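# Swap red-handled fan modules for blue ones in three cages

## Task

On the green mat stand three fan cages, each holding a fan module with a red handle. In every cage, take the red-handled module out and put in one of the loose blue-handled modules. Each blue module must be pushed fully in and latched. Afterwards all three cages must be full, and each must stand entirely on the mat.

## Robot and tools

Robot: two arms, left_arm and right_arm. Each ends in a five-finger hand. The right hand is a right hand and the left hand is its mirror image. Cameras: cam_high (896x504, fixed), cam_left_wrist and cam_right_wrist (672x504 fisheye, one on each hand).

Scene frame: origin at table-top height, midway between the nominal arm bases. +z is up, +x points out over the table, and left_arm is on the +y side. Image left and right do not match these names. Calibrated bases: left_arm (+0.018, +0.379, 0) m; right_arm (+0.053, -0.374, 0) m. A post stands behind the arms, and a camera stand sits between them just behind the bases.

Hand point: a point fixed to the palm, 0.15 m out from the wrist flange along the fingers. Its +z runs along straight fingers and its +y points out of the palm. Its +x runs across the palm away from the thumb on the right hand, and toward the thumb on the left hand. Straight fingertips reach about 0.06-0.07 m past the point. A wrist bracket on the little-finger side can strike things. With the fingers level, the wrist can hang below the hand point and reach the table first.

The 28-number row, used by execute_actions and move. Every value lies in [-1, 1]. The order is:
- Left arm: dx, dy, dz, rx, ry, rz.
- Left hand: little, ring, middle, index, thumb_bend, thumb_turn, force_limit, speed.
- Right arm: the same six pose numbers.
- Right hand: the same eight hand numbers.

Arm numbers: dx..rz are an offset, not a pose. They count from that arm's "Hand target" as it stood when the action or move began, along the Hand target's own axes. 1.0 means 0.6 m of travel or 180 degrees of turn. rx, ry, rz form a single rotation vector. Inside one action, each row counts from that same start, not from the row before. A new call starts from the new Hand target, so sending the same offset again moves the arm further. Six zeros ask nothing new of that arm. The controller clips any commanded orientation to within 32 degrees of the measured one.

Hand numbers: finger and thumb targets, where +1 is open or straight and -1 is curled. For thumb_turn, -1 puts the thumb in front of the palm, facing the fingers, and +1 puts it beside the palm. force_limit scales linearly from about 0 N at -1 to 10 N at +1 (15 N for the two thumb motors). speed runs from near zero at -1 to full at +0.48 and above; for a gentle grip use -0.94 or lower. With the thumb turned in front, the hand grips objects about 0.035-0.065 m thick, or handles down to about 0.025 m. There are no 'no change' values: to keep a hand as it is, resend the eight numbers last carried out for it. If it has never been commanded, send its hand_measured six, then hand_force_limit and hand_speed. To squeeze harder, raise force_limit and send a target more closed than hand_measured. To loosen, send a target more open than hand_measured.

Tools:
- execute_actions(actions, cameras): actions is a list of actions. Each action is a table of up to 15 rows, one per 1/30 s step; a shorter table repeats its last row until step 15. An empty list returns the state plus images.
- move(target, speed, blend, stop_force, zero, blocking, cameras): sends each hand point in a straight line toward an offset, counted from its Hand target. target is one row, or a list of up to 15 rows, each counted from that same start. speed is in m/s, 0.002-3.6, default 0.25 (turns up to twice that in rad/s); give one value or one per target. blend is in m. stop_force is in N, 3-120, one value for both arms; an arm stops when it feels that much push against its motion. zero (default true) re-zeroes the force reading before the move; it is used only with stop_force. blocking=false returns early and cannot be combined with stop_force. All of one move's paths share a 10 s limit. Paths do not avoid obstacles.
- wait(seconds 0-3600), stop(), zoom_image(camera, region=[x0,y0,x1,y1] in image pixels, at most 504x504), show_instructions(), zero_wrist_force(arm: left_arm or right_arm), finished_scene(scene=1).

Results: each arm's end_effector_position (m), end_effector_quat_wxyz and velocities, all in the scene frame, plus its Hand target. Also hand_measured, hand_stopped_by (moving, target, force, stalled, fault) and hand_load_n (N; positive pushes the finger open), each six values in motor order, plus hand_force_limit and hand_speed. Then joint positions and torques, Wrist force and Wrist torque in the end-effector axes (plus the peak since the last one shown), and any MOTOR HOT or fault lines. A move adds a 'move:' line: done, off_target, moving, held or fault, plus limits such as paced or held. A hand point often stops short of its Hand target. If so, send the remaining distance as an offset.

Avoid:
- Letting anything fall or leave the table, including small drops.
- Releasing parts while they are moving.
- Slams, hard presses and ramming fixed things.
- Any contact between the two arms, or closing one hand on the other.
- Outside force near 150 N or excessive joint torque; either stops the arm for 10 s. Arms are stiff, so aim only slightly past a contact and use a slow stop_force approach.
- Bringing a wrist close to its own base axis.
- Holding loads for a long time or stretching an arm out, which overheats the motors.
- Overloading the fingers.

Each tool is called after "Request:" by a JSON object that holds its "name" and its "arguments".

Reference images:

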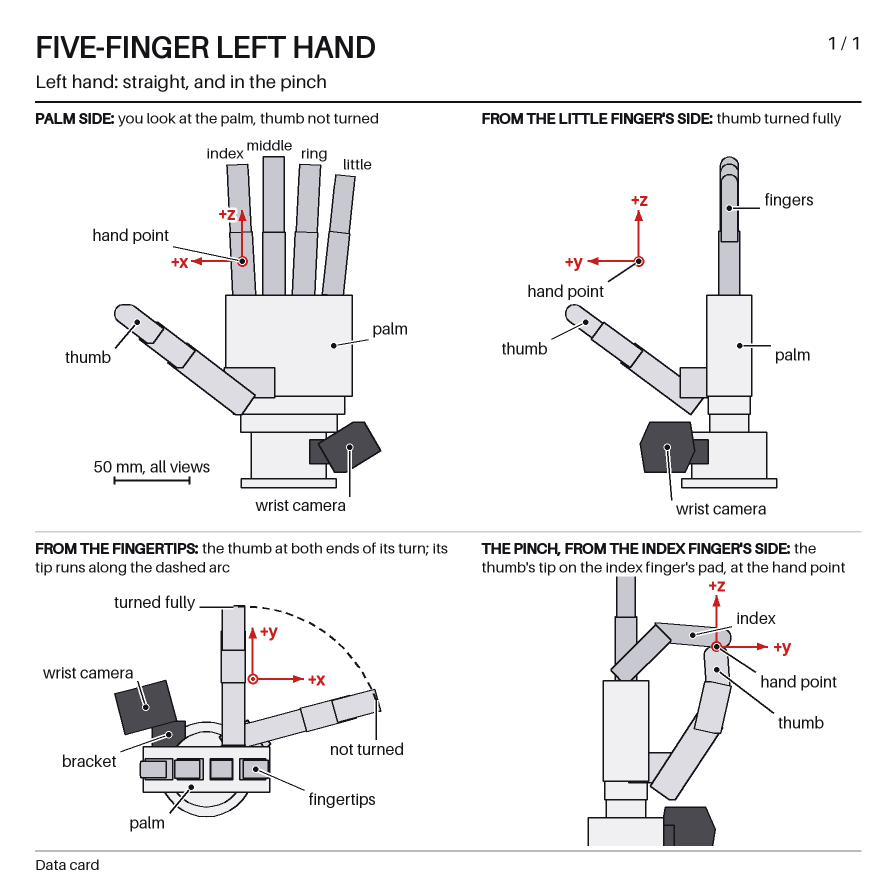

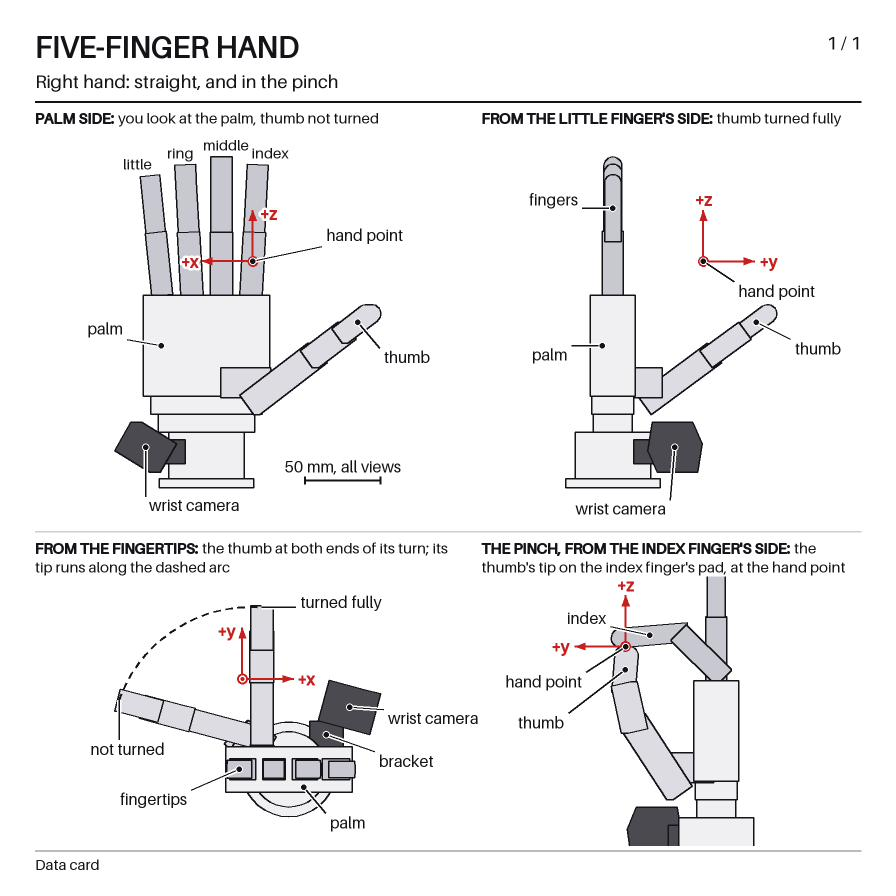

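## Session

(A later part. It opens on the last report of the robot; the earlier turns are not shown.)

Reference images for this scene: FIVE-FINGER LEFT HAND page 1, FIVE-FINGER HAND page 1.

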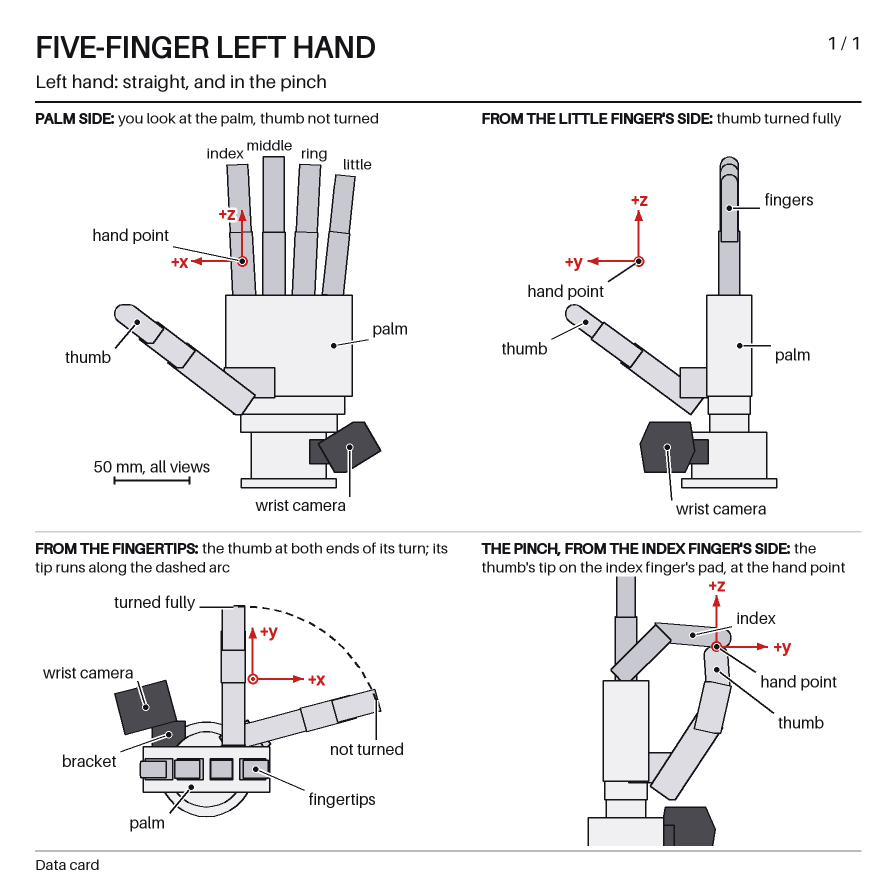

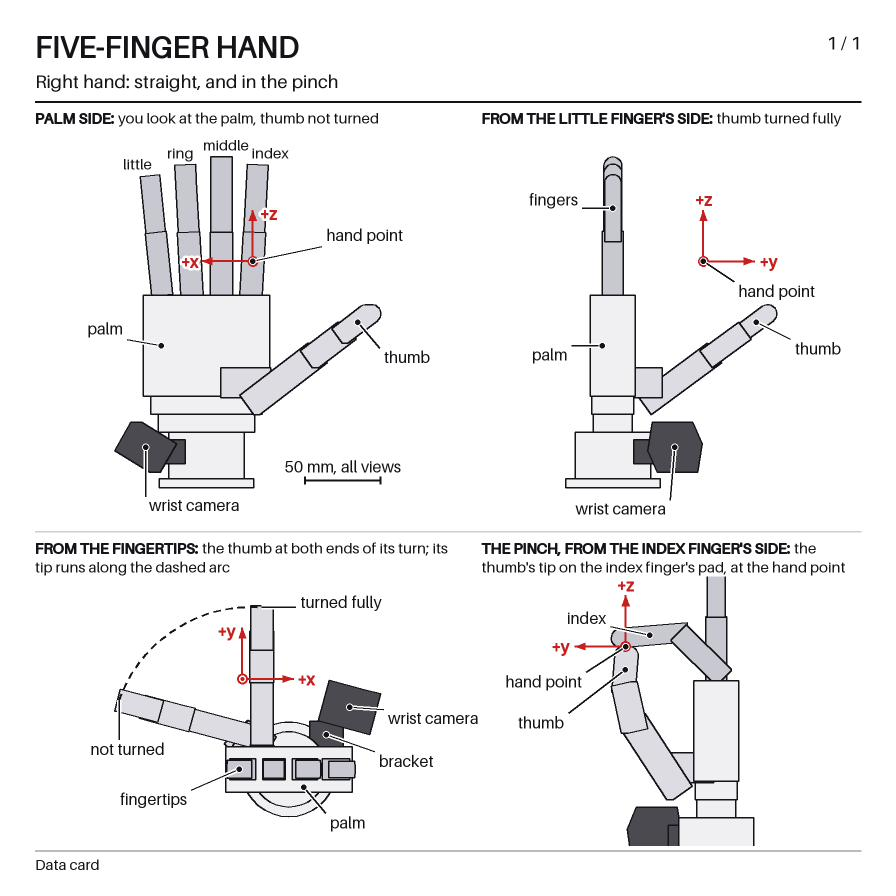

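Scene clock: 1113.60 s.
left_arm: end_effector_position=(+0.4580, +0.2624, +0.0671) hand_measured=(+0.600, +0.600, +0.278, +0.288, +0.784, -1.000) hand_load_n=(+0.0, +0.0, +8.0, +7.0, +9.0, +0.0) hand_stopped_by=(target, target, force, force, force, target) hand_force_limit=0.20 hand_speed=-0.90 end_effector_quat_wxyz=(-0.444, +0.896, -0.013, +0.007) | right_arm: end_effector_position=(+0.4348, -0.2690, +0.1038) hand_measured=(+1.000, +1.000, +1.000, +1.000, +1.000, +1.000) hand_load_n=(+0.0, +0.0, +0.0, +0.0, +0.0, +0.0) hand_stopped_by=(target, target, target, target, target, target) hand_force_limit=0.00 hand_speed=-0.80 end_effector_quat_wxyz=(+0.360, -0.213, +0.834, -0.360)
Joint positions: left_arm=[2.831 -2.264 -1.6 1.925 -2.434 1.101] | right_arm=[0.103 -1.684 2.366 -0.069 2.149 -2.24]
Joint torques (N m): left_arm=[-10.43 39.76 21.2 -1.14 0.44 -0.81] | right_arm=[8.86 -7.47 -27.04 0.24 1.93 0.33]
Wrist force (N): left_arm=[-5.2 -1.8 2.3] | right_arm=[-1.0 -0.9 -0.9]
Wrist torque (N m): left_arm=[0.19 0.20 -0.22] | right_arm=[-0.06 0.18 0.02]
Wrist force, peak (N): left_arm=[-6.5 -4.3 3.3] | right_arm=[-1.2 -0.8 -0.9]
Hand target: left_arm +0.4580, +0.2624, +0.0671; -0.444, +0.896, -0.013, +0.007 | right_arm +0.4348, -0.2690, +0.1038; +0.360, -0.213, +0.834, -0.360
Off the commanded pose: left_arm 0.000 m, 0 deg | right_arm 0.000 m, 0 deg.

Request:
{"name": "move", "arguments": {"target": [-0.03,-0.0027,-0.002,0,0,0,0.6,0.6,0.1,0.1,0.3,-1,0.2,-0.9,0,0,0,0,0,0,1,1,1,1,1,1,0,-0.8], "speed": 0.04, "cameras": ["cam_left_wrist","cam_high"]}}

Scene clock: 1120.20 s.
left_arm: end_effector_position=(+0.4402, +0.2629, +0.0691) hand_measured=(+0.600, +0.600, +0.278, +0.288, +0.784, -1.000) hand_load_n=(+0.0, +0.0, +6.5, +5.0, +10.0, +0.0) hand_stopped_by=(target, target, force, force, force, target) hand_force_limit=0.20 hand_speed=-0.90 end_effector_quat_wxyz=(-0.444, +0.896, -0.013, +0.007) | right_arm: end_effector_position=(+0.4348, -0.2690, +0.1038) hand_measured=(+1.000, +1.000, +1.000, +1.000, +1.000, +1.000) hand_load_n=(+0.0, +0.0, +0.0, +0.0, +0.0, +0.0) hand_stopped_by=(target, target, target, target, target, target) hand_force_limit=0.00 hand_speed=-0.80 end_effector_quat_wxyz=(+0.360, -0.213, +0.834, -0.360)
Joint positions: left_arm=[2.82 -2.234 -1.653 1.936 -2.43 1.084] | right_arm=[0.103 -1.684 2.366 -0.069 2.149 -2.24]
Joint torques (N m): left_arm=[-11.08 46.72 5.93 -0.75 0.13 -1.4] | right_arm=[8.46 -6.87 -26.97 0.18 1.97 0.49]
Wrist force (N): left_arm=[-0.9 6.6 2.0] | right_arm=[-0.8 -0.8 -0.8]
Wrist torque (N m): left_arm=[0.55 0.10 -0.12] | right_arm=[-0.05 0.14 0.03]
Wrist force, peak (N): left_arm=[-0.7 6.7 2.1] | right_arm=[-1.2 -1.0 -1.0]
Hand target: left_arm +0.4400, +0.2629, +0.0691; -0.444, +0.896, -0.013, +0.007 | right_arm +0.4348, -0.2690, +0.1038; +0.360, -0.213, +0.834, -0.360
Off the commanded pose: left_arm 0.000 m, 0 deg | right_arm 0.000 m, 0 deg.
move: done
cam_left_wrist: T_world_to_cam=[[0.27714, 0.52859, 0.80236, -0.32227], [0.812, -0.57529, 0.09853, -0.21388], [0.51367, 0.62421, -0.58865, -0.22951]] pos_world=[0.38087, 0.19057, 0.14455]
Images, in order (width x height): cam_high 896x504, cam_left_wrist 672x504.

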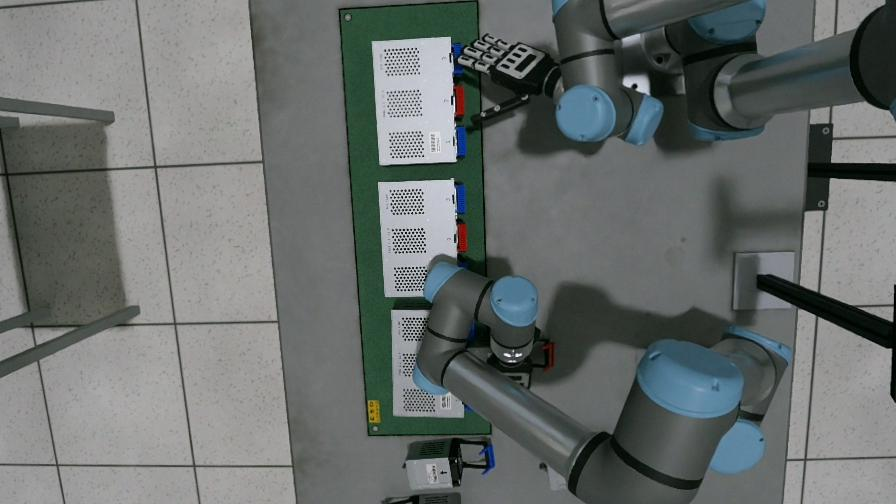

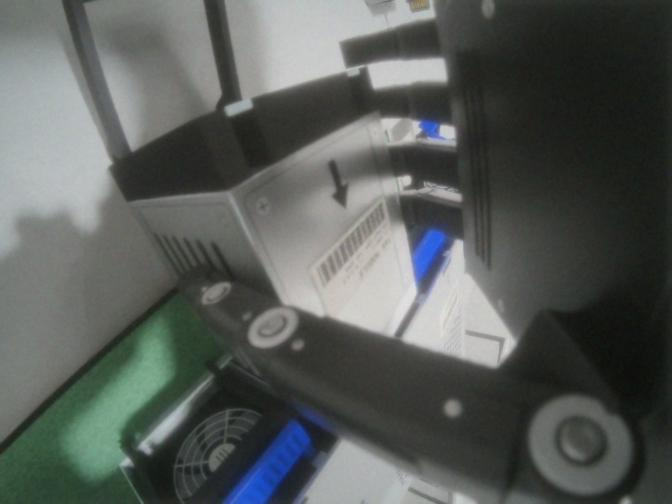

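Request:
{"name": "move", "arguments": {"target": [[-0.0333,-0.0048,-0.0048,0,0,0,0.6,0.6,0.1,0.1,0.3,-1,0.2,-0.9,0,0,0,0,0,0,1,1,1,1,1,1,0,-0.8],[-0.0998,-0.0911,-0.0731,0,0,0,0.6,0.6,0.1,0.1,0.3,-1,0.2,-0.9,0,0,0,0,0,0,1,1,1,1,1,1,0,-0.8],[-0.3535,0.0072,-0.2026,0,0,0,0.6,0.6,0.1,0.1,0.3,-1,0.2,-0.9,0,0,0,0,0,0,1,1,1,1,1,1,0,-0.8]], "speed": [0.06,0.12,0.15], "blend": [0.01,0.03,0], "cameras": ["cam_left_wrist","cam_high"]}}

Scene clock: 1152.40 s.
left_arm: end_effector_position=(+0.2252, +0.1700, +0.1392) hand_measured=(+0.600, +0.600, +0.278, +0.288, +0.784, -1.000) hand_load_n=(+0.0, +0.0, +6.5, +4.5, +10.0, +0.0) hand_stopped_by=(target, target, force, force, force, target) hand_force_limit=0.20 hand_speed=-0.90 end_effector_quat_wxyz=(-0.444, +0.896, -0.013, +0.007) end_effector_velocity=(-0.002, -0.001, +0.000) end_effector_angular_velocity=(+0.000, +0.001, +0.000) | right_arm: end_effector_position=(+0.4348, -0.2690, +0.1038) hand_measured=(+1.000, +1.000, +1.000, +1.000, +1.000, +1.000) hand_load_n=(+0.0, +0.0, +0.0, +0.0, +0.0, +0.0) hand_stopped_by=(target, target, target, target, target, target) hand_force_limit=0.00 hand_speed=-0.80 end_effector_quat_wxyz=(+0.360, -0.213, +0.834, -0.360)
Joint positions: left_arm=[2.355 -2.011 -1.911 1.609 -2.175 0.553] | right_arm=[0.103 -1.684 2.366 -0.069 2.149 -2.24]
Joint velocities: left_arm=[-0.005 -0.001 0 -0.002 0.003 -0.003] | right_arm=[within noise]
Joint torques (N m): left_arm=[-10.31 25.83 19.71 -6 0.56 -1.52] | right_arm=[8.71 -7.55 -26.61 0.26 2.12 0.58]
Wrist force (N): left_arm=[-1.0 5.8 1.6] | right_arm=[-1.1 -0.7 -0.8]
Wrist torque (N m): left_arm=[0.44 0.09 -0.04] | right_arm=[-0.05 0.19 0.02]
Wrist force, peak (N): left_arm=[-0.7 6.8 1.9] | right_arm=[-1.1 -1.0 -1.0]
Hand target: left_arm +0.2251, +0.1699, +0.1392; -0.444, +0.896, -0.013, +0.007 | right_arm +0.4348, -0.2690, +0.1038; +0.360, -0.213, +0.834, -0.360
Off the commanded pose: left_arm 0.000 m, 0 deg | right_arm 0.000 m, 0 deg.
move: done
cam_left_wrist: T_world_to_cam=[[0.27716, 0.52857, 0.80237, -0.26993], [0.81199, -0.5753, 0.09851, -0.09973], [0.51367, 0.62421, -0.58865, -0.01981]] pos_world=[0.16597, 0.09767, 0.21475]
Images, in order (width x height): cam_high 896x504, cam_left_wrist 672x504.

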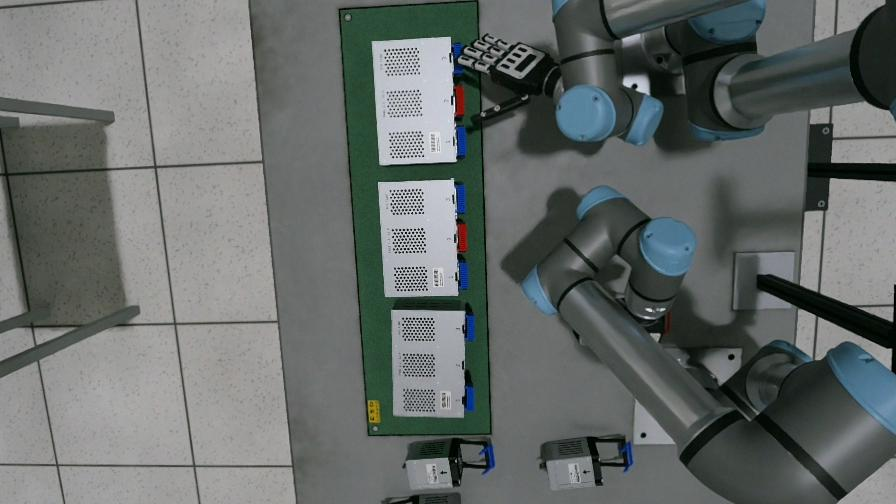

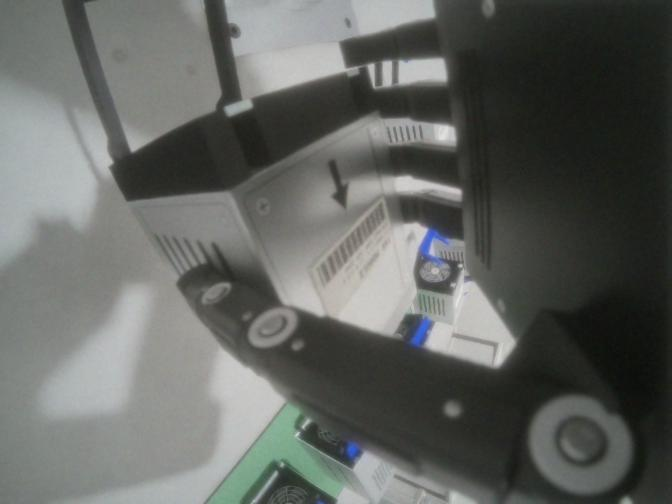

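Request:
{"name": "move", "arguments": {"target": [0,0.0862,0.0656,0,0,0,0.6,0.6,0.1,0.1,0.3,-1,0.2,-0.9,0,0,0,0,0,0,1,1,1,1,1,1,0,-0.8], "speed": 0.08, "cameras": ["cam_high"]}}

Request:
{"name": "move", "arguments": {"target": [0,0.0212,0.0162,0,0,0,0.6,0.6,0.1,0.1,0.3,-1,0.2,-0.9,0,0,0,0,0,0,1,1,1,1,1,1,0,-0.8], "speed": 0.01, "stop_force": 7, "cameras": ["cam_left_wrist"]}}

Scene clock: 1159.67 s.
left_arm: end_effector_position=(+0.2251, +0.1698, +0.0744) hand_measured=(+0.600, +0.600, +0.278, +0.288, +0.784, -1.000) hand_load_n=(+0.0, -0.5, +6.5, +4.5, +10.0, +0.0) hand_stopped_by=(target, target, force, force, force, target) hand_force_limit=0.20 hand_speed=-0.90 end_effector_quat_wxyz=(-0.444, +0.896, -0.013, +0.007) | right_arm: end_effector_position=(+0.4348, -0.2690, +0.1038) hand_measured=(+1.000, +1.000, +1.000, +1.000, +1.000, +1.000) hand_load_n=(+0.0, +0.0, +0.0, +0.0, +0.0, -0.5) hand_stopped_by=(target, target, target, target, target, target) hand_force_limit=0.00 hand_speed=-0.80 end_effector_quat_wxyz=(+0.360, -0.213, +0.834, -0.360)
Joint positions: left_arm=[2.354 -2.135 -1.942 1.763 -2.175 0.553] | right_arm=[0.103 -1.684 2.366 -0.069 2.149 -2.24]
Joint torques (N m): left_arm=[10.42 28.06 2.71 -1 -2.35 1.42] | right_arm=[8.44 -7.97 -26.53 0.41 1.87 0.56]
Wrist force (N): left_arm=[-1.2 5.9 1.8] | right_arm=[-1.0 -0.7 -0.7]
Wrist torque (N m): left_arm=[0.42 0.11 -0.06] | right_arm=[-0.05 0.18 0.02]
Wrist force, peak (N): left_arm=[-1.4 6.6 2.0] | right_arm=[-1.1 -1.0 -1.0]
Hand target: left_arm +0.2251, +0.1698, +0.0742; -0.444, +0.896, -0.013, +0.007 | right_arm +0.4348, -0.2690, +0.1038; +0.360, -0.213, +0.834, -0.360
Off the commanded pose: left_arm 0.000 m, 0 deg | right_arm 0.000 m, 0 deg.
move: done

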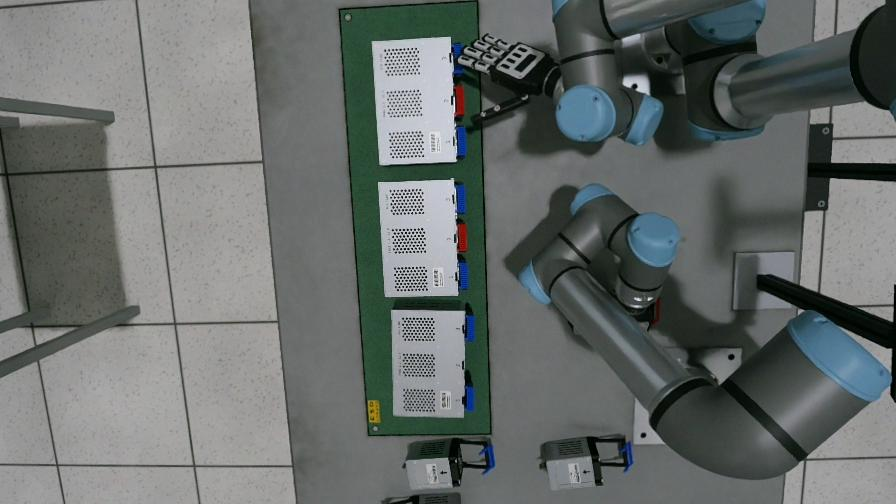

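Scene clock: 1161.80 s.
left_arm: end_effector_position=(+0.2251, +0.1698, +0.0642) hand_measured=(+0.600, +0.600, +0.278, +0.288, +0.784, -1.000) hand_load_n=(+0.0, +0.0, +6.5, +4.0, +10.0, +0.0) hand_stopped_by=(target, target, force, force, force, target) hand_force_limit=0.20 hand_speed=-0.90 end_effector_quat_wxyz=(-0.444, +0.896, -0.013, +0.007) | right_arm: end_effector_position=(+0.4348, -0.2690, +0.1038) hand_measured=(+1.000, +1.000, +1.000, +1.000, +1.000, +1.000) hand_load_n=(+0.0, +0.0, +0.0, +0.0, +0.0, -0.5) hand_stopped_by=(target, target, target, target, target, target) hand_force_limit=0.00 hand_speed=-0.80 end_effector_quat_wxyz=(+0.360, -0.213, +0.834, -0.360)
Joint positions: left_arm=[2.354 -2.155 -1.945 1.786 -2.175 0.553] | right_arm=[0.103 -1.684 2.366 -0.069 2.149 -2.24]
Joint torques (N m): left_arm=[11.81 39.34 17.28 -5.93 0.25 1.34] | right_arm=[8.4 -8.2 -26.54 0.49 2.03 0.67]
Wrist force (N): left_arm=[-1.4 5.7 1.8] | right_arm=[-1.1 -0.9 -0.7]
Wrist torque (N m): left_arm=[0.40 0.16 -0.08] | right_arm=[-0.08 0.19 0.01]
Wrist force, peak (N): left_arm=[-1.2 6.1 1.8] | right_arm=[-1.3 -0.9 -0.7]
Hand target: left_arm +0.2251, +0.1698, +0.0642; -0.444, +0.896, -0.013, +0.007 (not the last commanded pose) | right_arm +0.4348, -0.2690, +0.1038; +0.360, -0.213, +0.834, -0.360
Off the commanded pose: left_arm 0.006 m, 0 deg | right_arm 0.000 m, 0 deg.
move: contact (left_arm)
cam_left_wrist: T_world_to_cam=[[0.27716, 0.5285, 0.80242, -0.20967], [0.81197, -0.57534, 0.09847, -0.09231], [0.5137, 0.62425, -0.58858, -0.06386]] pos_world=[0.16587, 0.09757, 0.13975]

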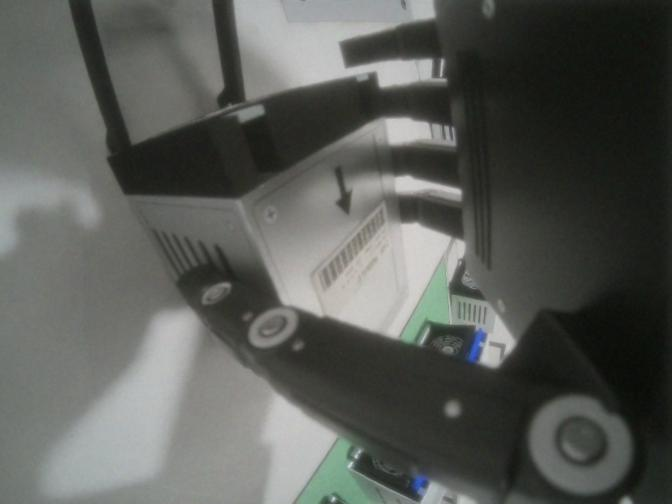

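Request:
{"name": "move", "arguments": {"target": [0,0.002,0.0015,0,0,0,0.6,0.6,0.1,0.1,0.3,-1,0.2,-0.9,0,0,0,0,0,0,1,1,1,1,1,1,0,-0.8], "speed": 0.02, "cameras": []}}

Scene clock: 1168.07 s.
left_arm: end_effector_position=(+0.2252, +0.1698, +0.0628) hand_measured=(+0.600, +0.600, +0.278, +0.288, +0.784, -1.000) hand_load_n=(+0.0, +0.0, +6.0, +4.0, +10.0, +0.0) hand_stopped_by=(target, target, force, force, force, target) hand_force_limit=0.20 hand_speed=-0.90 end_effector_quat_wxyz=(-0.444, +0.896, -0.013, +0.007) | right_arm: end_effector_position=(+0.4348, -0.2690, +0.1038) hand_measured=(+1.000, +1.000, +1.000, +1.000, +1.000, +1.000) hand_load_n=(+0.0, +0.0, +0.0, +0.0, +0.0, +0.0) hand_stopped_by=(target, target, target, target, target, target) hand_force_limit=0.00 hand_speed=-0.80 end_effector_quat_wxyz=(+0.360, -0.213, +0.834, -0.360)
Joint positions: left_arm=[2.354 -2.158 -1.945 1.79 -2.175 0.553] | right_arm=[0.103 -1.684 2.366 -0.069 2.149 -2.24]
Joint torques (N m): left_arm=[6.53 24.44 -0.04 1.25 0.95 0.33] | right_arm=[8.43 -8.01 -27.23 0.45 1.88 0.6]
Wrist force (N): left_arm=[0.2 -6.7 -9.1] | right_arm=[-1.0 -0.8 -0.8]
Wrist torque (N m): left_arm=[-0.21 -0.19 0.17] | right_arm=[-0.05 0.17 0.02]
Wrist force, peak (N): left_arm=[-1.1 -7.9 -8.8] | right_arm=[-1.1 -1.0 -1.1]
Hand target: left_arm +0.2251, +0.1698, +0.0627; -0.444, +0.896, -0.013, +0.007 | right_arm +0.4348, -0.2690, +0.1038; +0.360, -0.213, +0.834, -0.360
Off the commanded pose: left_arm 0.000 m, 0 deg | right_arm 0.000 m, 0 deg.
move: done

Request:
{"name": "move", "arguments": {"target": [0,-0.0008,-0.0006,0,0,0,0.6,0.6,0.1,0.1,0.3,-1,0.2,-0.9,0,0,0,0,0,0,1,1,1,1,1,1,0,-0.8], "speed": 0.02, "cameras": []}}

Request:
{"name": "execute_actions", "arguments": {"actions": [[[0,0,0,0,0,0,0.6,0.6,0.6,0.6,1,-1,0.2,-0.85,0,0,0,0,0,0,1,1,1,1,1,1,0,-0.8]],[[0,0,0,0,0,0,0.6,0.6,0.6,0.6,1,-1,0.2,-0.85,0,0,0,0,0,0,1,1,1,1,1,1,0,-0.8]]], "cameras": ["cam_left_wrist"]}}

Scene clock: 1173.37 s.
left_arm: end_effector_position=(+0.2251, +0.1699, +0.0633) hand_measured=(+0.600, +0.600, +0.278, +0.288, +0.784, -1.000) hand_load_n=(+0.0, +0.0, +6.5, +4.5, +10.0, +0.0) hand_stopped_by=(target, target, force, force, force, target) hand_force_limit=0.20 hand_speed=-0.90 end_effector_quat_wxyz=(-0.444, +0.896, -0.013, +0.007) | right_arm: end_effector_position=(+0.4348, -0.2690, +0.1038) hand_measured=(+1.000, +1.000, +1.000, +1.000, +1.000, +1.000) hand_load_n=(+0.0, +0.0, +0.0, +0.0, +0.0, -0.5) hand_stopped_by=(target, target, target, target, target, target) hand_force_limit=0.00 hand_speed=-0.80 end_effector_quat_wxyz=(+0.360, -0.213, +0.834, -0.360)
Joint positions: left_arm=[2.354 -2.157 -1.945 1.789 -2.175 0.553] | right_arm=[0.103 -1.684 2.366 -0.069 2.149 -2.24]
Joint torques (N m): left_arm=[-8.76 40.4 15.22 -6.01 -0.66 -0.58] | right_arm=[8.17 -9.04 -27.03 0.45 2.01 0.65]
Wrist force (N): left_arm=[-1.4 5.9 1.7] | right_arm=[-1.0 -1.0 -1.0]
Wrist torque (N m): left_arm=[0.44 0.18 -0.08] | right_arm=[-0.08 0.18 0.01]
Wrist force, peak (N): left_arm=[0.3 -6.7 -9.7] | right_arm=[-1.2 -1.0 -0.9]
Hand target: left_arm +0.2251, +0.1698, +0.0633; -0.444, +0.896, -0.013, +0.007 | right_arm +0.4348, -0.2690, +0.1038; +0.360, -0.213, +0.834, -0.360
Off the commanded pose: left_arm 0.000 m, 0 deg | right_arm 0.000 m, 0 deg.
move: done

Scene clock: 1174.63 s.
left_arm: end_effector_position=(+0.2251, +0.1698, +0.0634) hand_measured=(+0.600, +0.600, +0.600, +0.600, +1.000, -1.000) hand_load_n=(+0.0, +0.0, +0.0, +0.0, +0.0, +0.0) hand_stopped_by=(target, target, target, target, target, target) hand_force_limit=0.20 hand_speed=-0.85 end_effector_quat_wxyz=(-0.444, +0.896, -0.013, +0.007) | right_arm: end_effector_position=(+0.4348, -0.2690, +0.1038) hand_measured=(+1.000, +1.000, +1.000, +1.000, +1.000, +1.000) hand_load_n=(+0.0, +0.0, +0.0, +0.0, +0.0, +0.0) hand_stopped_by=(target, target, target, target, target, target) hand_force_limit=0.00 hand_speed=-0.80 end_effector_quat_wxyz=(+0.360, -0.213, +0.834, -0.360)
Joint positions: left_arm=[2.354 -2.157 -1.945 1.788 -2.175 0.553] | right_arm=[0.103 -1.684 2.366 -0.069 2.149 -2.24]
Joint torques (N m): left_arm=[-7.13 35.06 16.11 -0.41 -1.63 0.04] | right_arm=[8.48 -8.32 -26.55 0.5 2.05 0.78]
Wrist force (N): left_arm=[-1.5 0.1 -1.0] | right_arm=[-1.1 -0.8 -0.9]
Wrist torque (N m): left_arm=[0.01 0.15 0.01] | right_arm=[-0.05 0.19 0.01]
Wrist force, peak (N): left_arm=[-1.6 6.1 1.6] | right_arm=[-1.2 -0.8 -1.0]
Hand target: left_arm +0.2251, +0.1698, +0.0633; -0.444, +0.896, -0.013, +0.007 | right_arm +0.4348, -0.2690, +0.1038; +0.360, -0.213, +0.834, -0.360
Off the commanded pose: left_arm 0.000 m, 0 deg | right_arm 0.000 m, 0 deg.
cam_left_wrist: T_world_to_cam=[[0.2771, 0.52854, 0.80241, -0.20889], [0.81199, -0.57529, 0.09853, -0.09229], [0.5137, 0.62425, -0.58858, -0.06433]] pos_world=[0.16587, 0.09747, 0.13885]

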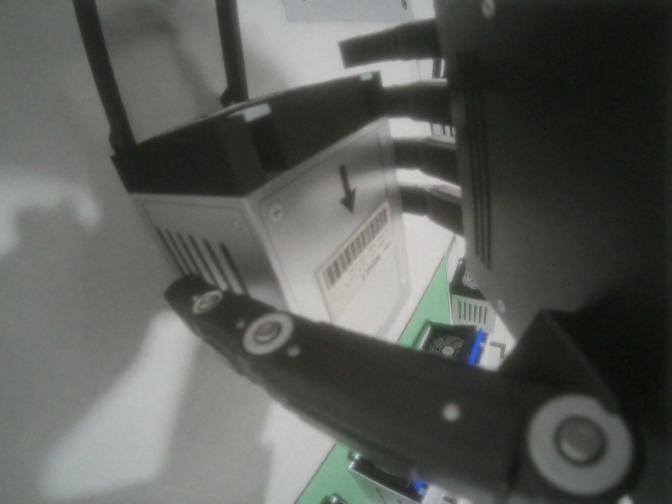

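Request:
{"name": "move", "arguments": {"target": [0,-0.1459,-0.1111,0,0,0,0.6,0.6,0.6,0.6,1,-1,0.2,-0.85,0,0,0,0,0,0,1,1,1,1,1,1,0,-0.8], "speed": 0.15, "cameras": ["cam_high"]}}

Request:
{"name": "zoom_image", "arguments": {"camera": "cam_high", "region": [370, 400, 530, 504]}}

Scene clock: 1202.77 s.
left_arm: end_effector_position=(+0.2251, +0.1699, +0.1732) hand_measured=(+0.600, +0.600, +0.600, +0.600, +1.000, -1.000) hand_load_n=(+0.0, +0.0, +0.0, +0.0, +0.0, +0.0) hand_stopped_by=(target, target, target, target, target, target) hand_force_limit=0.20 hand_speed=-0.85 end_effector_quat_wxyz=(-0.444, +0.896, -0.013, +0.007) | right_arm: end_effector_position=(+0.4348, -0.2690, +0.1038) hand_measured=(+1.000, +1.000, +1.000, +1.000, +1.000, +1.000) hand_load_n=(+0.0, +0.0, +0.0, +0.0, +0.0, +0.0) hand_stopped_by=(target, target, target, target, target, target) hand_force_limit=0.00 hand_speed=-0.80 end_effector_quat_wxyz=(+0.360, -0.213, +0.834, -0.360)
Joint positions: left_arm=[2.354 -1.954 -1.884 1.525 -2.175 0.553] | right_arm=[0.103 -1.684 2.366 -0.069 2.149 -2.24]
Joint torques (N m): left_arm=[-10.68 35.25 20.4 -4.87 1.04 -1.43] | right_arm=[7.9 -7.48 -26.89 0.5 2.01 0.86]
Wrist force (N): left_arm=[-1.2 -0.2 -1.4] | right_arm=[-0.9 -0.6 -0.9]
Wrist torque (N m): left_arm=[0.00 0.10 0.03] | right_arm=[-0.02 0.16 0.03]
Wrist force, peak (N): left_arm=[-1.3 -0.8 -1.7] | right_arm=[-1.2 -0.8 -0.9]
Hand target: left_arm +0.2251, +0.1699, +0.1734; -0.444, +0.896, -0.013, +0.007 | right_arm +0.4348, -0.2690, +0.1038; +0.360, -0.213, +0.834, -0.360
Off the commanded pose: left_arm 0.000 m, 0 deg | right_arm 0.000 m, 0 deg.
move: done

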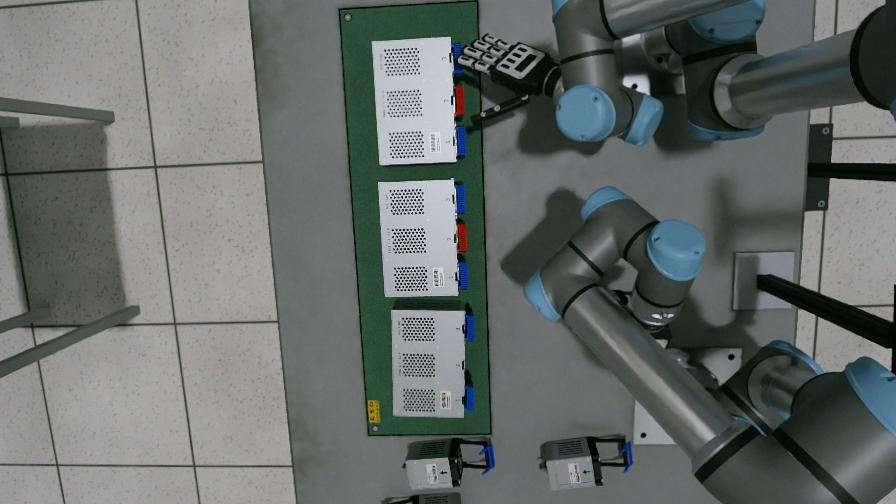

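Scaled by 3.150 from the camera's image (finer frame: 1280x720).

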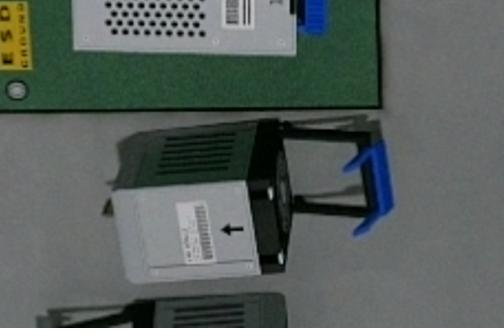

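Request:
{"name": "move", "arguments": {"target": [0.568,-0.389,0.4375,0,-0.023,-0.0175,0.6,0.6,0.6,0.6,1,-1,0.2,-0.85,0,0,0,0,0,0,1,1,1,1,1,1,0,-0.8], "speed": 0.3, "cameras": ["cam_high","cam_left_wrist"]}}

Scene clock: 1234.77 s.
left_arm: end_effector_position=(+0.5759, +0.5100, +0.2001) hand_measured=(+0.600, +0.600, +0.600, +0.600, +1.000, -1.000) hand_load_n=(+0.0, +0.0, +0.0, +0.0, +0.0, +0.0) hand_stopped_by=(target, target, target, target, target, target) hand_force_limit=0.20 hand_speed=-0.85 end_effector_quat_wxyz=(-0.444, +0.896, +0.028, -0.013) | right_arm: end_effector_position=(+0.4348, -0.2690, +0.1038) hand_measured=(+1.000, +1.000, +1.000, +1.000, +1.000, +1.000) hand_load_n=(+0.0, +0.0, +0.0, +0.0, +0.0, +0.0) hand_stopped_by=(target, target, target, target, target, target) hand_force_limit=0.00 hand_speed=-0.80 end_effector_quat_wxyz=(+0.360, -0.213, +0.834, -0.360)
Joint positions: left_arm=[3.347 -2.171 -1.222 1.987 -2.48 1.778] | right_arm=[0.103 -1.684 2.366 -0.069 2.149 -2.24]
Joint torques (N m): left_arm=[12.12 36.3 26.36 -4.59 0.58 1.35] | right_arm=[8.65 -7.74 -27.2 0.44 1.97 0.96]
Wrist force (N): left_arm=[-0.9 0.1 -1.0] | right_arm=[-0.8 -0.8 -0.7]
Wrist torque (N m): left_arm=[0.01 0.09 -0.13] | right_arm=[-0.07 0.14 0.03]
Wrist force, peak (N): left_arm=[-2.0 0.7 -1.9] | right_arm=[-1.0 -0.8 -1.2]
Hand target: left_arm +0.5760, +0.5100, +0.2001; -0.444, +0.896, +0.028, -0.013 | right_arm +0.4348, -0.2690, +0.1038; +0.360, -0.213, +0.834, -0.360
Off the commanded pose: left_arm 0.000 m, 0 deg | right_arm 0.000 m, 0 deg.
move: done
cam_left_wrist: T_world_to_cam=[[0.22807, 0.55147, 0.80241, -0.579], [0.86083, -0.49928, 0.09846, -0.26169], [0.45493, 0.66828, -0.58859, -0.36497]] pos_world=[0.52336, 0.43255, 0.27555]

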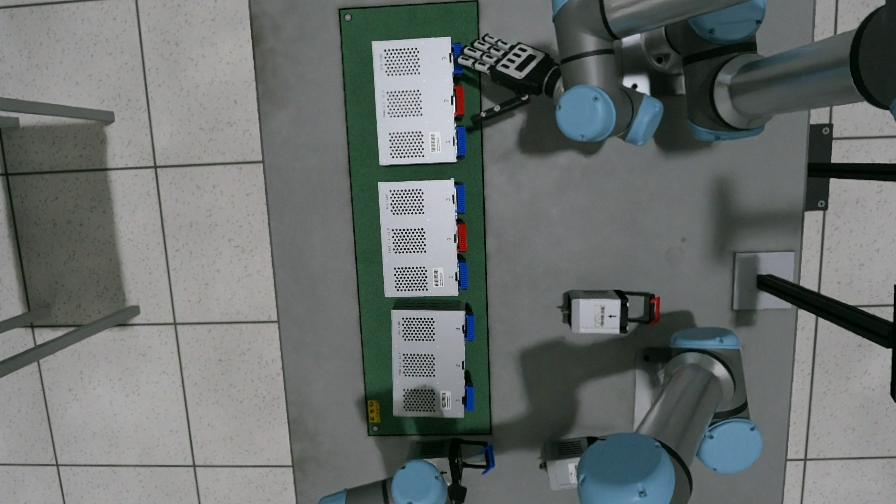

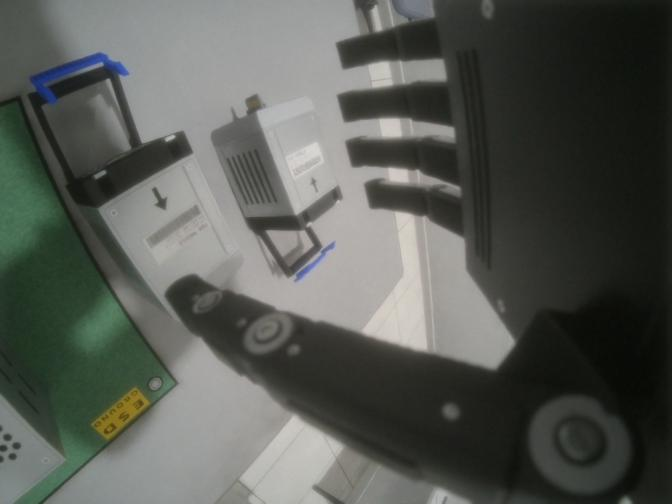

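Request:
{"name": "zoom_image", "arguments": {"camera": "cam_left_wrist", "region": [40, 90, 290, 340]}}

Scaled by 2.016 from the camera's image (finer frame: 960x720).

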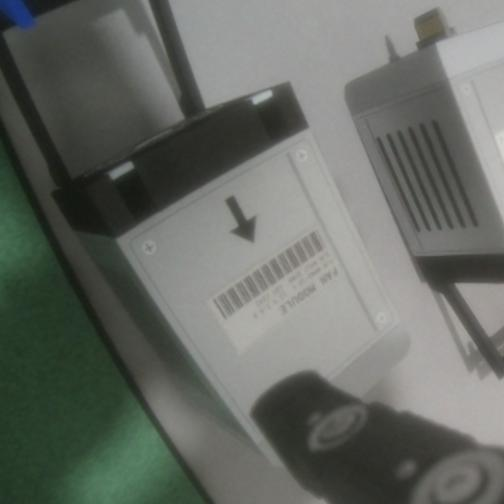

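Request:
{"name": "move", "arguments": {"target": [0.0017,0.1065,0.067,0,-0.0044,-0.0034,0.6,0.6,0.6,0.6,1,-1,0.2,-0.85,0,0,0,0,0,0,1,1,1,1,1,1,0,-0.8], "speed": 0.12, "cameras": ["cam_left_wrist"]}}

Request:
{"name": "zoom_image", "arguments": {"camera": "cam_left_wrist", "region": [80, 80, 360, 360]}}

Scene clock: 1254.93 s.
left_arm: end_effector_position=(+0.5774, +0.5033, +0.1251) hand_measured=(+0.600, +0.600, +0.600, +0.600, +1.000, -1.000) hand_load_n=(+0.0, +0.0, +0.0, +0.0, +0.0, +0.0) hand_stopped_by=(target, target, target, target, target, target) hand_force_limit=0.20 hand_speed=-0.85 end_effector_quat_wxyz=(-0.443, +0.895, +0.036, -0.017) | right_arm: end_effector_position=(+0.4348, -0.2690, +0.1038) hand_measured=(+1.000, +1.000, +1.000, +1.000, +1.000, +1.000) hand_load_n=(+0.0, +0.0, +0.0, +0.0, +0.0, +0.0) hand_stopped_by=(target, target, target, target, target, target) hand_force_limit=0.00 hand_speed=-0.80 end_effector_quat_wxyz=(+0.360, -0.213, +0.834, -0.360)
Joint positions: left_arm=[3.333 -2.248 -1.307 2.107 -2.484 1.726] | right_arm=[0.103 -1.684 2.366 -0.069 2.149 -2.24]
Joint torques (N m): left_arm=[-10.64 36.32 9.16 0.27 -2.41 -1.44] | right_arm=[8.82 -8.45 -27.57 0.59 1.9 0.91]
Wrist force (N): left_arm=[-1.1 0.6 -1.3] | right_arm=[-0.9 -0.8 -0.8]
Wrist torque (N m): left_arm=[0.17 0.12 -0.04] | right_arm=[-0.06 0.17 0.02]
Wrist force, peak (N): left_arm=[-1.0 -0.8 -1.6] | right_arm=[-1.1 -1.0 -0.9]
Hand target: left_arm +0.5774, +0.5033, +0.1249; -0.443, +0.895, +0.036, -0.017 | right_arm +0.4348, -0.2690, +0.1038; +0.360, -0.213, +0.834, -0.360
Off the commanded pose: left_arm 0.000 m, 0 deg | right_arm 0.000 m, 0 deg.
move: done
cam_left_wrist: T_world_to_cam=[[0.21844, 0.55544, 0.80235, -0.51204], [0.86938, -0.48422, 0.09852, -0.27153], [0.44324, 0.67603, -0.58867, -0.4025]] pos_world=[0.52632, 0.42503, 0.20065]

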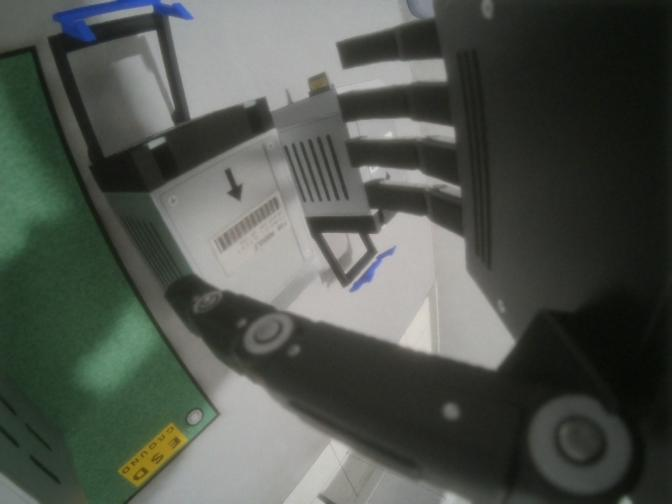

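Scaled by 1.800 from the camera's image (finer frame: 960x720).

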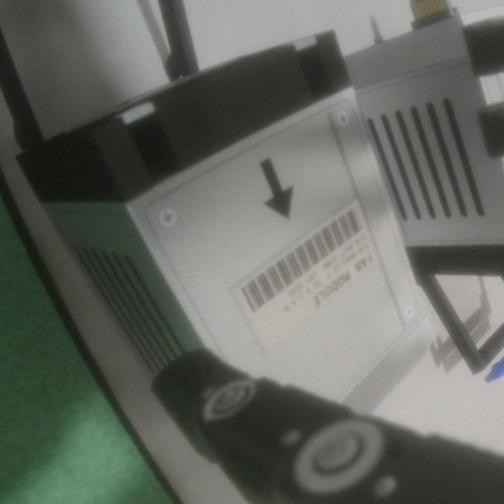

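Request:
{"name": "move", "arguments": {"target": [0,0.081,0.0627,0,0,0,0.6,0.6,0.6,0.6,1,-1,0.2,-0.85,0,0,0,0,0,0,1,1,1,1,1,1,0,-0.8], "speed": 0.06, "stop_force": 8, "cameras": ["cam_left_wrist"]}}

Scene clock: 1272.47 s.
left_arm: end_effector_position=(+0.5774, +0.5038, +0.0634) hand_measured=(+0.600, +0.600, +0.600, +0.600, +1.000, -1.000) hand_load_n=(+0.0, +0.0, +0.0, +0.0, +0.0, +0.0) hand_stopped_by=(target, target, target, target, target, target) hand_force_limit=0.20 hand_speed=-0.85 end_effector_quat_wxyz=(-0.443, +0.895, +0.036, -0.017) | right_arm: end_effector_position=(+0.4348, -0.2690, +0.1038) hand_measured=(+1.000, +1.000, +1.000, +1.000, +1.000, +1.000) hand_load_n=(+0.0, +0.0, +0.0, +0.0, +0.0, +0.0) hand_stopped_by=(target, target, target, target, target, target) hand_force_limit=0.00 hand_speed=-0.80 end_effector_quat_wxyz=(+0.360, -0.213, +0.834, -0.360)
Joint positions: left_arm=[3.334 -2.316 -1.361 2.231 -2.484 1.727] | right_arm=[0.103 -1.684 2.366 -0.069 2.149 -2.24]
Joint torques (N m): left_arm=[12.17 37.12 8.13 0.17 0.62 1.32] | right_arm=[8.32 -8.72 -27.48 0.67 2.04 1.07]
Wrist force (N): left_arm=[-0.8 0.1 -1.3] | right_arm=[-1.1 -1.0 -0.9]
Wrist torque (N m): left_arm=[0.06 0.07 -0.10] | right_arm=[-0.09 0.19 0.00]
Wrist force, peak (N): left_arm=[-1.2 0.5 -1.5] | right_arm=[-1.0 -0.9 -1.1]
Hand target: left_arm +0.5774, +0.5038, +0.0634; -0.443, +0.895, +0.036, -0.017 | right_arm +0.4348, -0.2690, +0.1038; +0.360, -0.213, +0.834, -0.360
Off the commanded pose: left_arm 0.000 m, 0 deg | right_arm 0.000 m, 0 deg.
move: done
cam_left_wrist: T_world_to_cam=[[0.21839, 0.5554, 0.80239, -0.46277], [0.86938, -0.48422, 0.09854, -0.26521], [0.44326, 0.67607, -0.5886, -0.4392]] pos_world=[0.52632, 0.42553, 0.13895]

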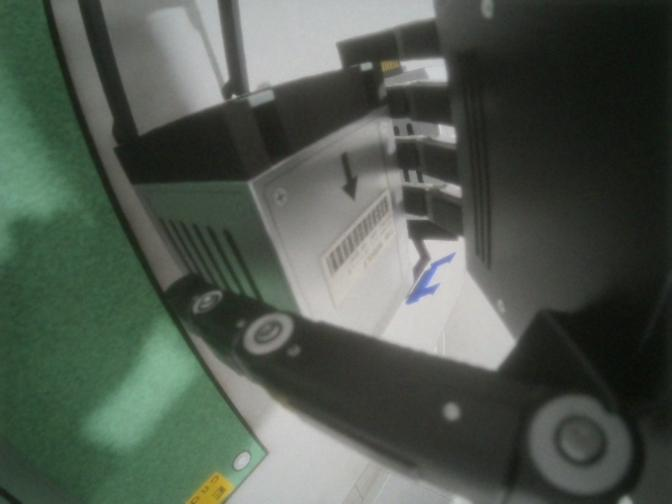

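Request:
{"name": "execute_actions", "arguments": {"actions": [[[0,0,0,0,0,0,0.6,0.6,0.2,0.2,0.4,-1,-0.5,-0.9,0,0,0,0,0,0,1,1,1,1,1,1,0,-0.8]],[[0,0,0,0,0,0,0.6,0.6,0.2,0.2,0.4,-1,-0.5,-0.9,0,0,0,0,0,0,1,1,1,1,1,1,0,-0.8]],[[0,0,0,0,0,0,0.6,0.6,0.1,0.1,0.3,-1,0.2,-0.9,0,0,0,0,0,0,1,1,1,1,1,1,0,-0.8]]], "cameras": ["cam_left_wrist"]}}

Scene clock: 1277.07 s.
left_arm: end_effector_position=(+0.5774, +0.5038, +0.0634) hand_measured=(+0.600, +0.600, +0.258, +0.248, +0.820, -1.000) hand_load_n=(-0.5, +0.0, +6.0, +8.0, +9.5, +0.0) hand_stopped_by=(target, target, force, force, force, target) hand_force_limit=0.20 hand_speed=-0.90 end_effector_quat_wxyz=(-0.443, +0.895, +0.036, -0.017) | right_arm: end_effector_position=(+0.4348, -0.2690, +0.1038) hand_measured=(+1.000, +1.000, +1.000, +1.000, +1.000, +1.000) hand_load_n=(+0.0, +0.0, +0.0, +0.0, +0.0, +0.0) hand_stopped_by=(target, target, target, target, target, target) hand_force_limit=0.00 hand_speed=-0.80 end_effector_quat_wxyz=(+0.360, -0.213, +0.834, -0.360)
Joint positions: left_arm=[3.334 -2.316 -1.361 2.231 -2.484 1.727] | right_arm=[0.103 -1.684 2.366 -0.069 2.149 -2.24]
Joint torques (N m): left_arm=[8.75 37.18 8.44 -0.21 0.27 1.31] | right_arm=[8.05 -9.08 -26.48 0.68 1.99 1.11]
Wrist force (N): left_arm=[-0.3 -4.6 -2.4] | right_arm=[-1.2 -0.6 -1.0]
Wrist torque (N m): left_arm=[-0.23 0.02 -0.06] | right_arm=[-0.03 0.21 0.01]
Wrist force, peak (N): left_arm=[-0.3 -5.3 -2.5] | right_arm=[-1.1 -1.1 -1.0]
Hand target: left_arm +0.5774, +0.5038, +0.0634; -0.443, +0.895, +0.036, -0.017 | right_arm +0.4348, -0.2690, +0.1038; +0.360, -0.213, +0.834, -0.360
Off the commanded pose: left_arm 0.000 m, 0 deg | right_arm 0.000 m, 0 deg.
cam_left_wrist: T_world_to_cam=[[0.21839, 0.5554, 0.80239, -0.46277], [0.86938, -0.48422, 0.09854, -0.26521], [0.44326, 0.67607, -0.5886, -0.4392]] pos_world=[0.52632, 0.42553, 0.13895]

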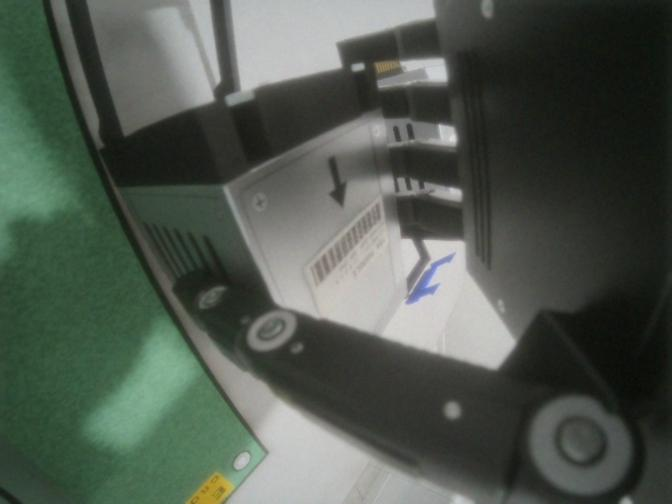

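Request:
{"name": "move", "arguments": {"target": [0,-0.0265,-0.0202,0,0,0,0.6,0.6,0.1,0.1,0.3,-1,0.2,-0.9,0,0,0,0,0,0,1,1,1,1,1,1,0,-0.8], "speed": 0.05, "cameras": ["cam_left_wrist","cam_right_wrist"]}}

Request:
{"name": "zoom_image", "arguments": {"camera": "cam_right_wrist", "region": [250, 80, 470, 420]}}

Scene clock: 1311.07 s.
left_arm: end_effector_position=(+0.5774, +0.5038, +0.0832) hand_measured=(+0.600, +0.600, +0.258, +0.248, +0.820, -1.000) hand_load_n=(+0.0, +0.0, +4.5, +7.0, +10.5, +0.0) hand_stopped_by=(target, target, force, force, force, target) hand_force_limit=0.20 hand_speed=-0.90 end_effector_quat_wxyz=(-0.443, +0.895, +0.036, -0.017) | right_arm: end_effector_position=(+0.4348, -0.2690, +0.1038) hand_measured=(+1.000, +1.000, +1.000, +1.000, +1.000, +1.000) hand_load_n=(+0.0, +0.0, +0.0, +0.0, +0.5, +0.0) hand_stopped_by=(target, target, target, target, target, target) hand_force_limit=0.00 hand_speed=-0.80 end_effector_quat_wxyz=(+0.360, -0.213, +0.834, -0.360)
Joint positions: left_arm=[3.334 -2.292 -1.346 2.192 -2.484 1.727] | right_arm=[0.103 -1.684 2.366 -0.069 2.149 -2.24]
Joint torques (N m): left_arm=[-0.63 52.27 24.93 -5.16 -1.4 -1.23] | right_arm=[8.83 -8.82 -26.61 0.79 2.04 1.16]
Wrist force (N): left_arm=[-1.2 6.0 1.5] | right_arm=[-0.8 -0.7 -1.0]
Wrist torque (N m): left_arm=[0.48 0.19 -0.26] | right_arm=[-0.03 0.15 0.03]
Wrist force, peak (N): left_arm=[-1.3 6.6 1.8] | right_arm=[-1.2 -0.9 -1.0]
Hand target: left_arm +0.5774, +0.5038, +0.0834; -0.443, +0.895, +0.036, -0.017 | right_arm +0.4348, -0.2690, +0.1038; +0.360, -0.213, +0.834, -0.360
Off the commanded pose: left_arm 0.000 m, 0 deg | right_arm 0.000 m, 0 deg.
move: done
cam_left_wrist: T_world_to_cam=[[0.21844, 0.55544, 0.80235, -0.4787], [0.86938, -0.48422, 0.09852, -0.26716], [0.44324, 0.67603, -0.58867, -0.4275]] pos_world=[0.52632, 0.42553, 0.15875]
cam_right_wrist: T_world_to_cam=[[-0.27587, 0.45931, -0.84435, 0.33086], [0.14241, 0.88828, 0.43667, 0.13303], [0.95059, 0.00022, -0.31046, -0.26182]] pos_world=[0.32121, -0.27008, 0.13999]

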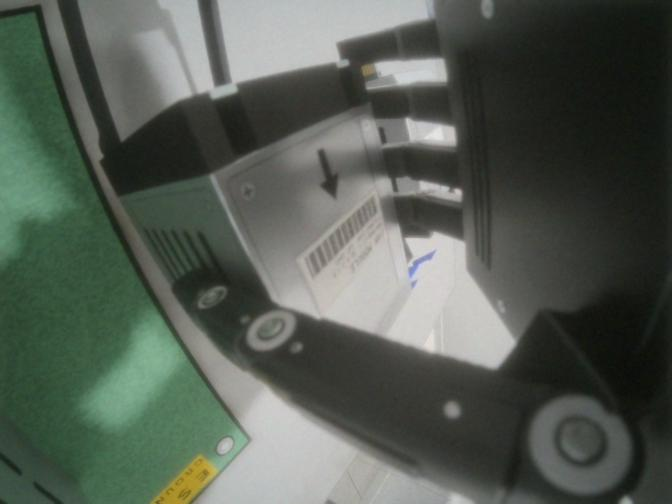

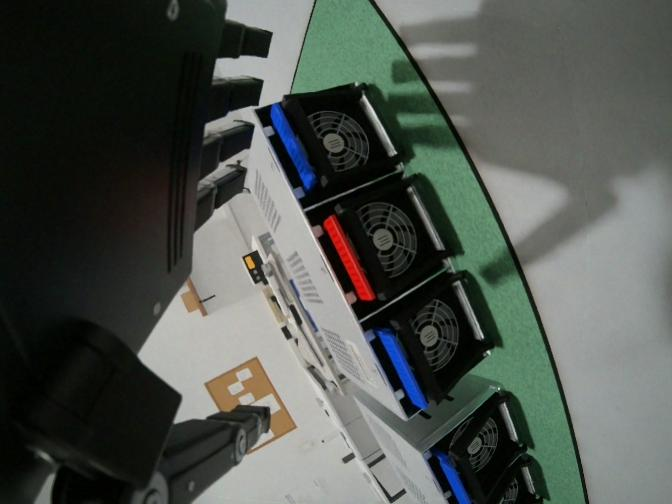

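Scaled by 1.482 from the camera's image (finer frame: 960x720).

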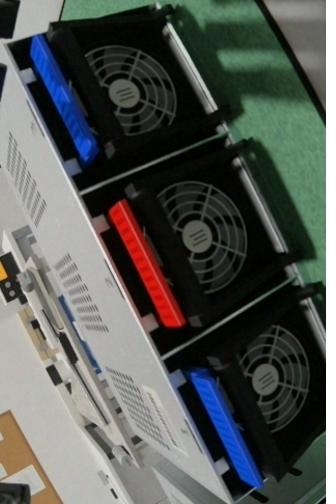

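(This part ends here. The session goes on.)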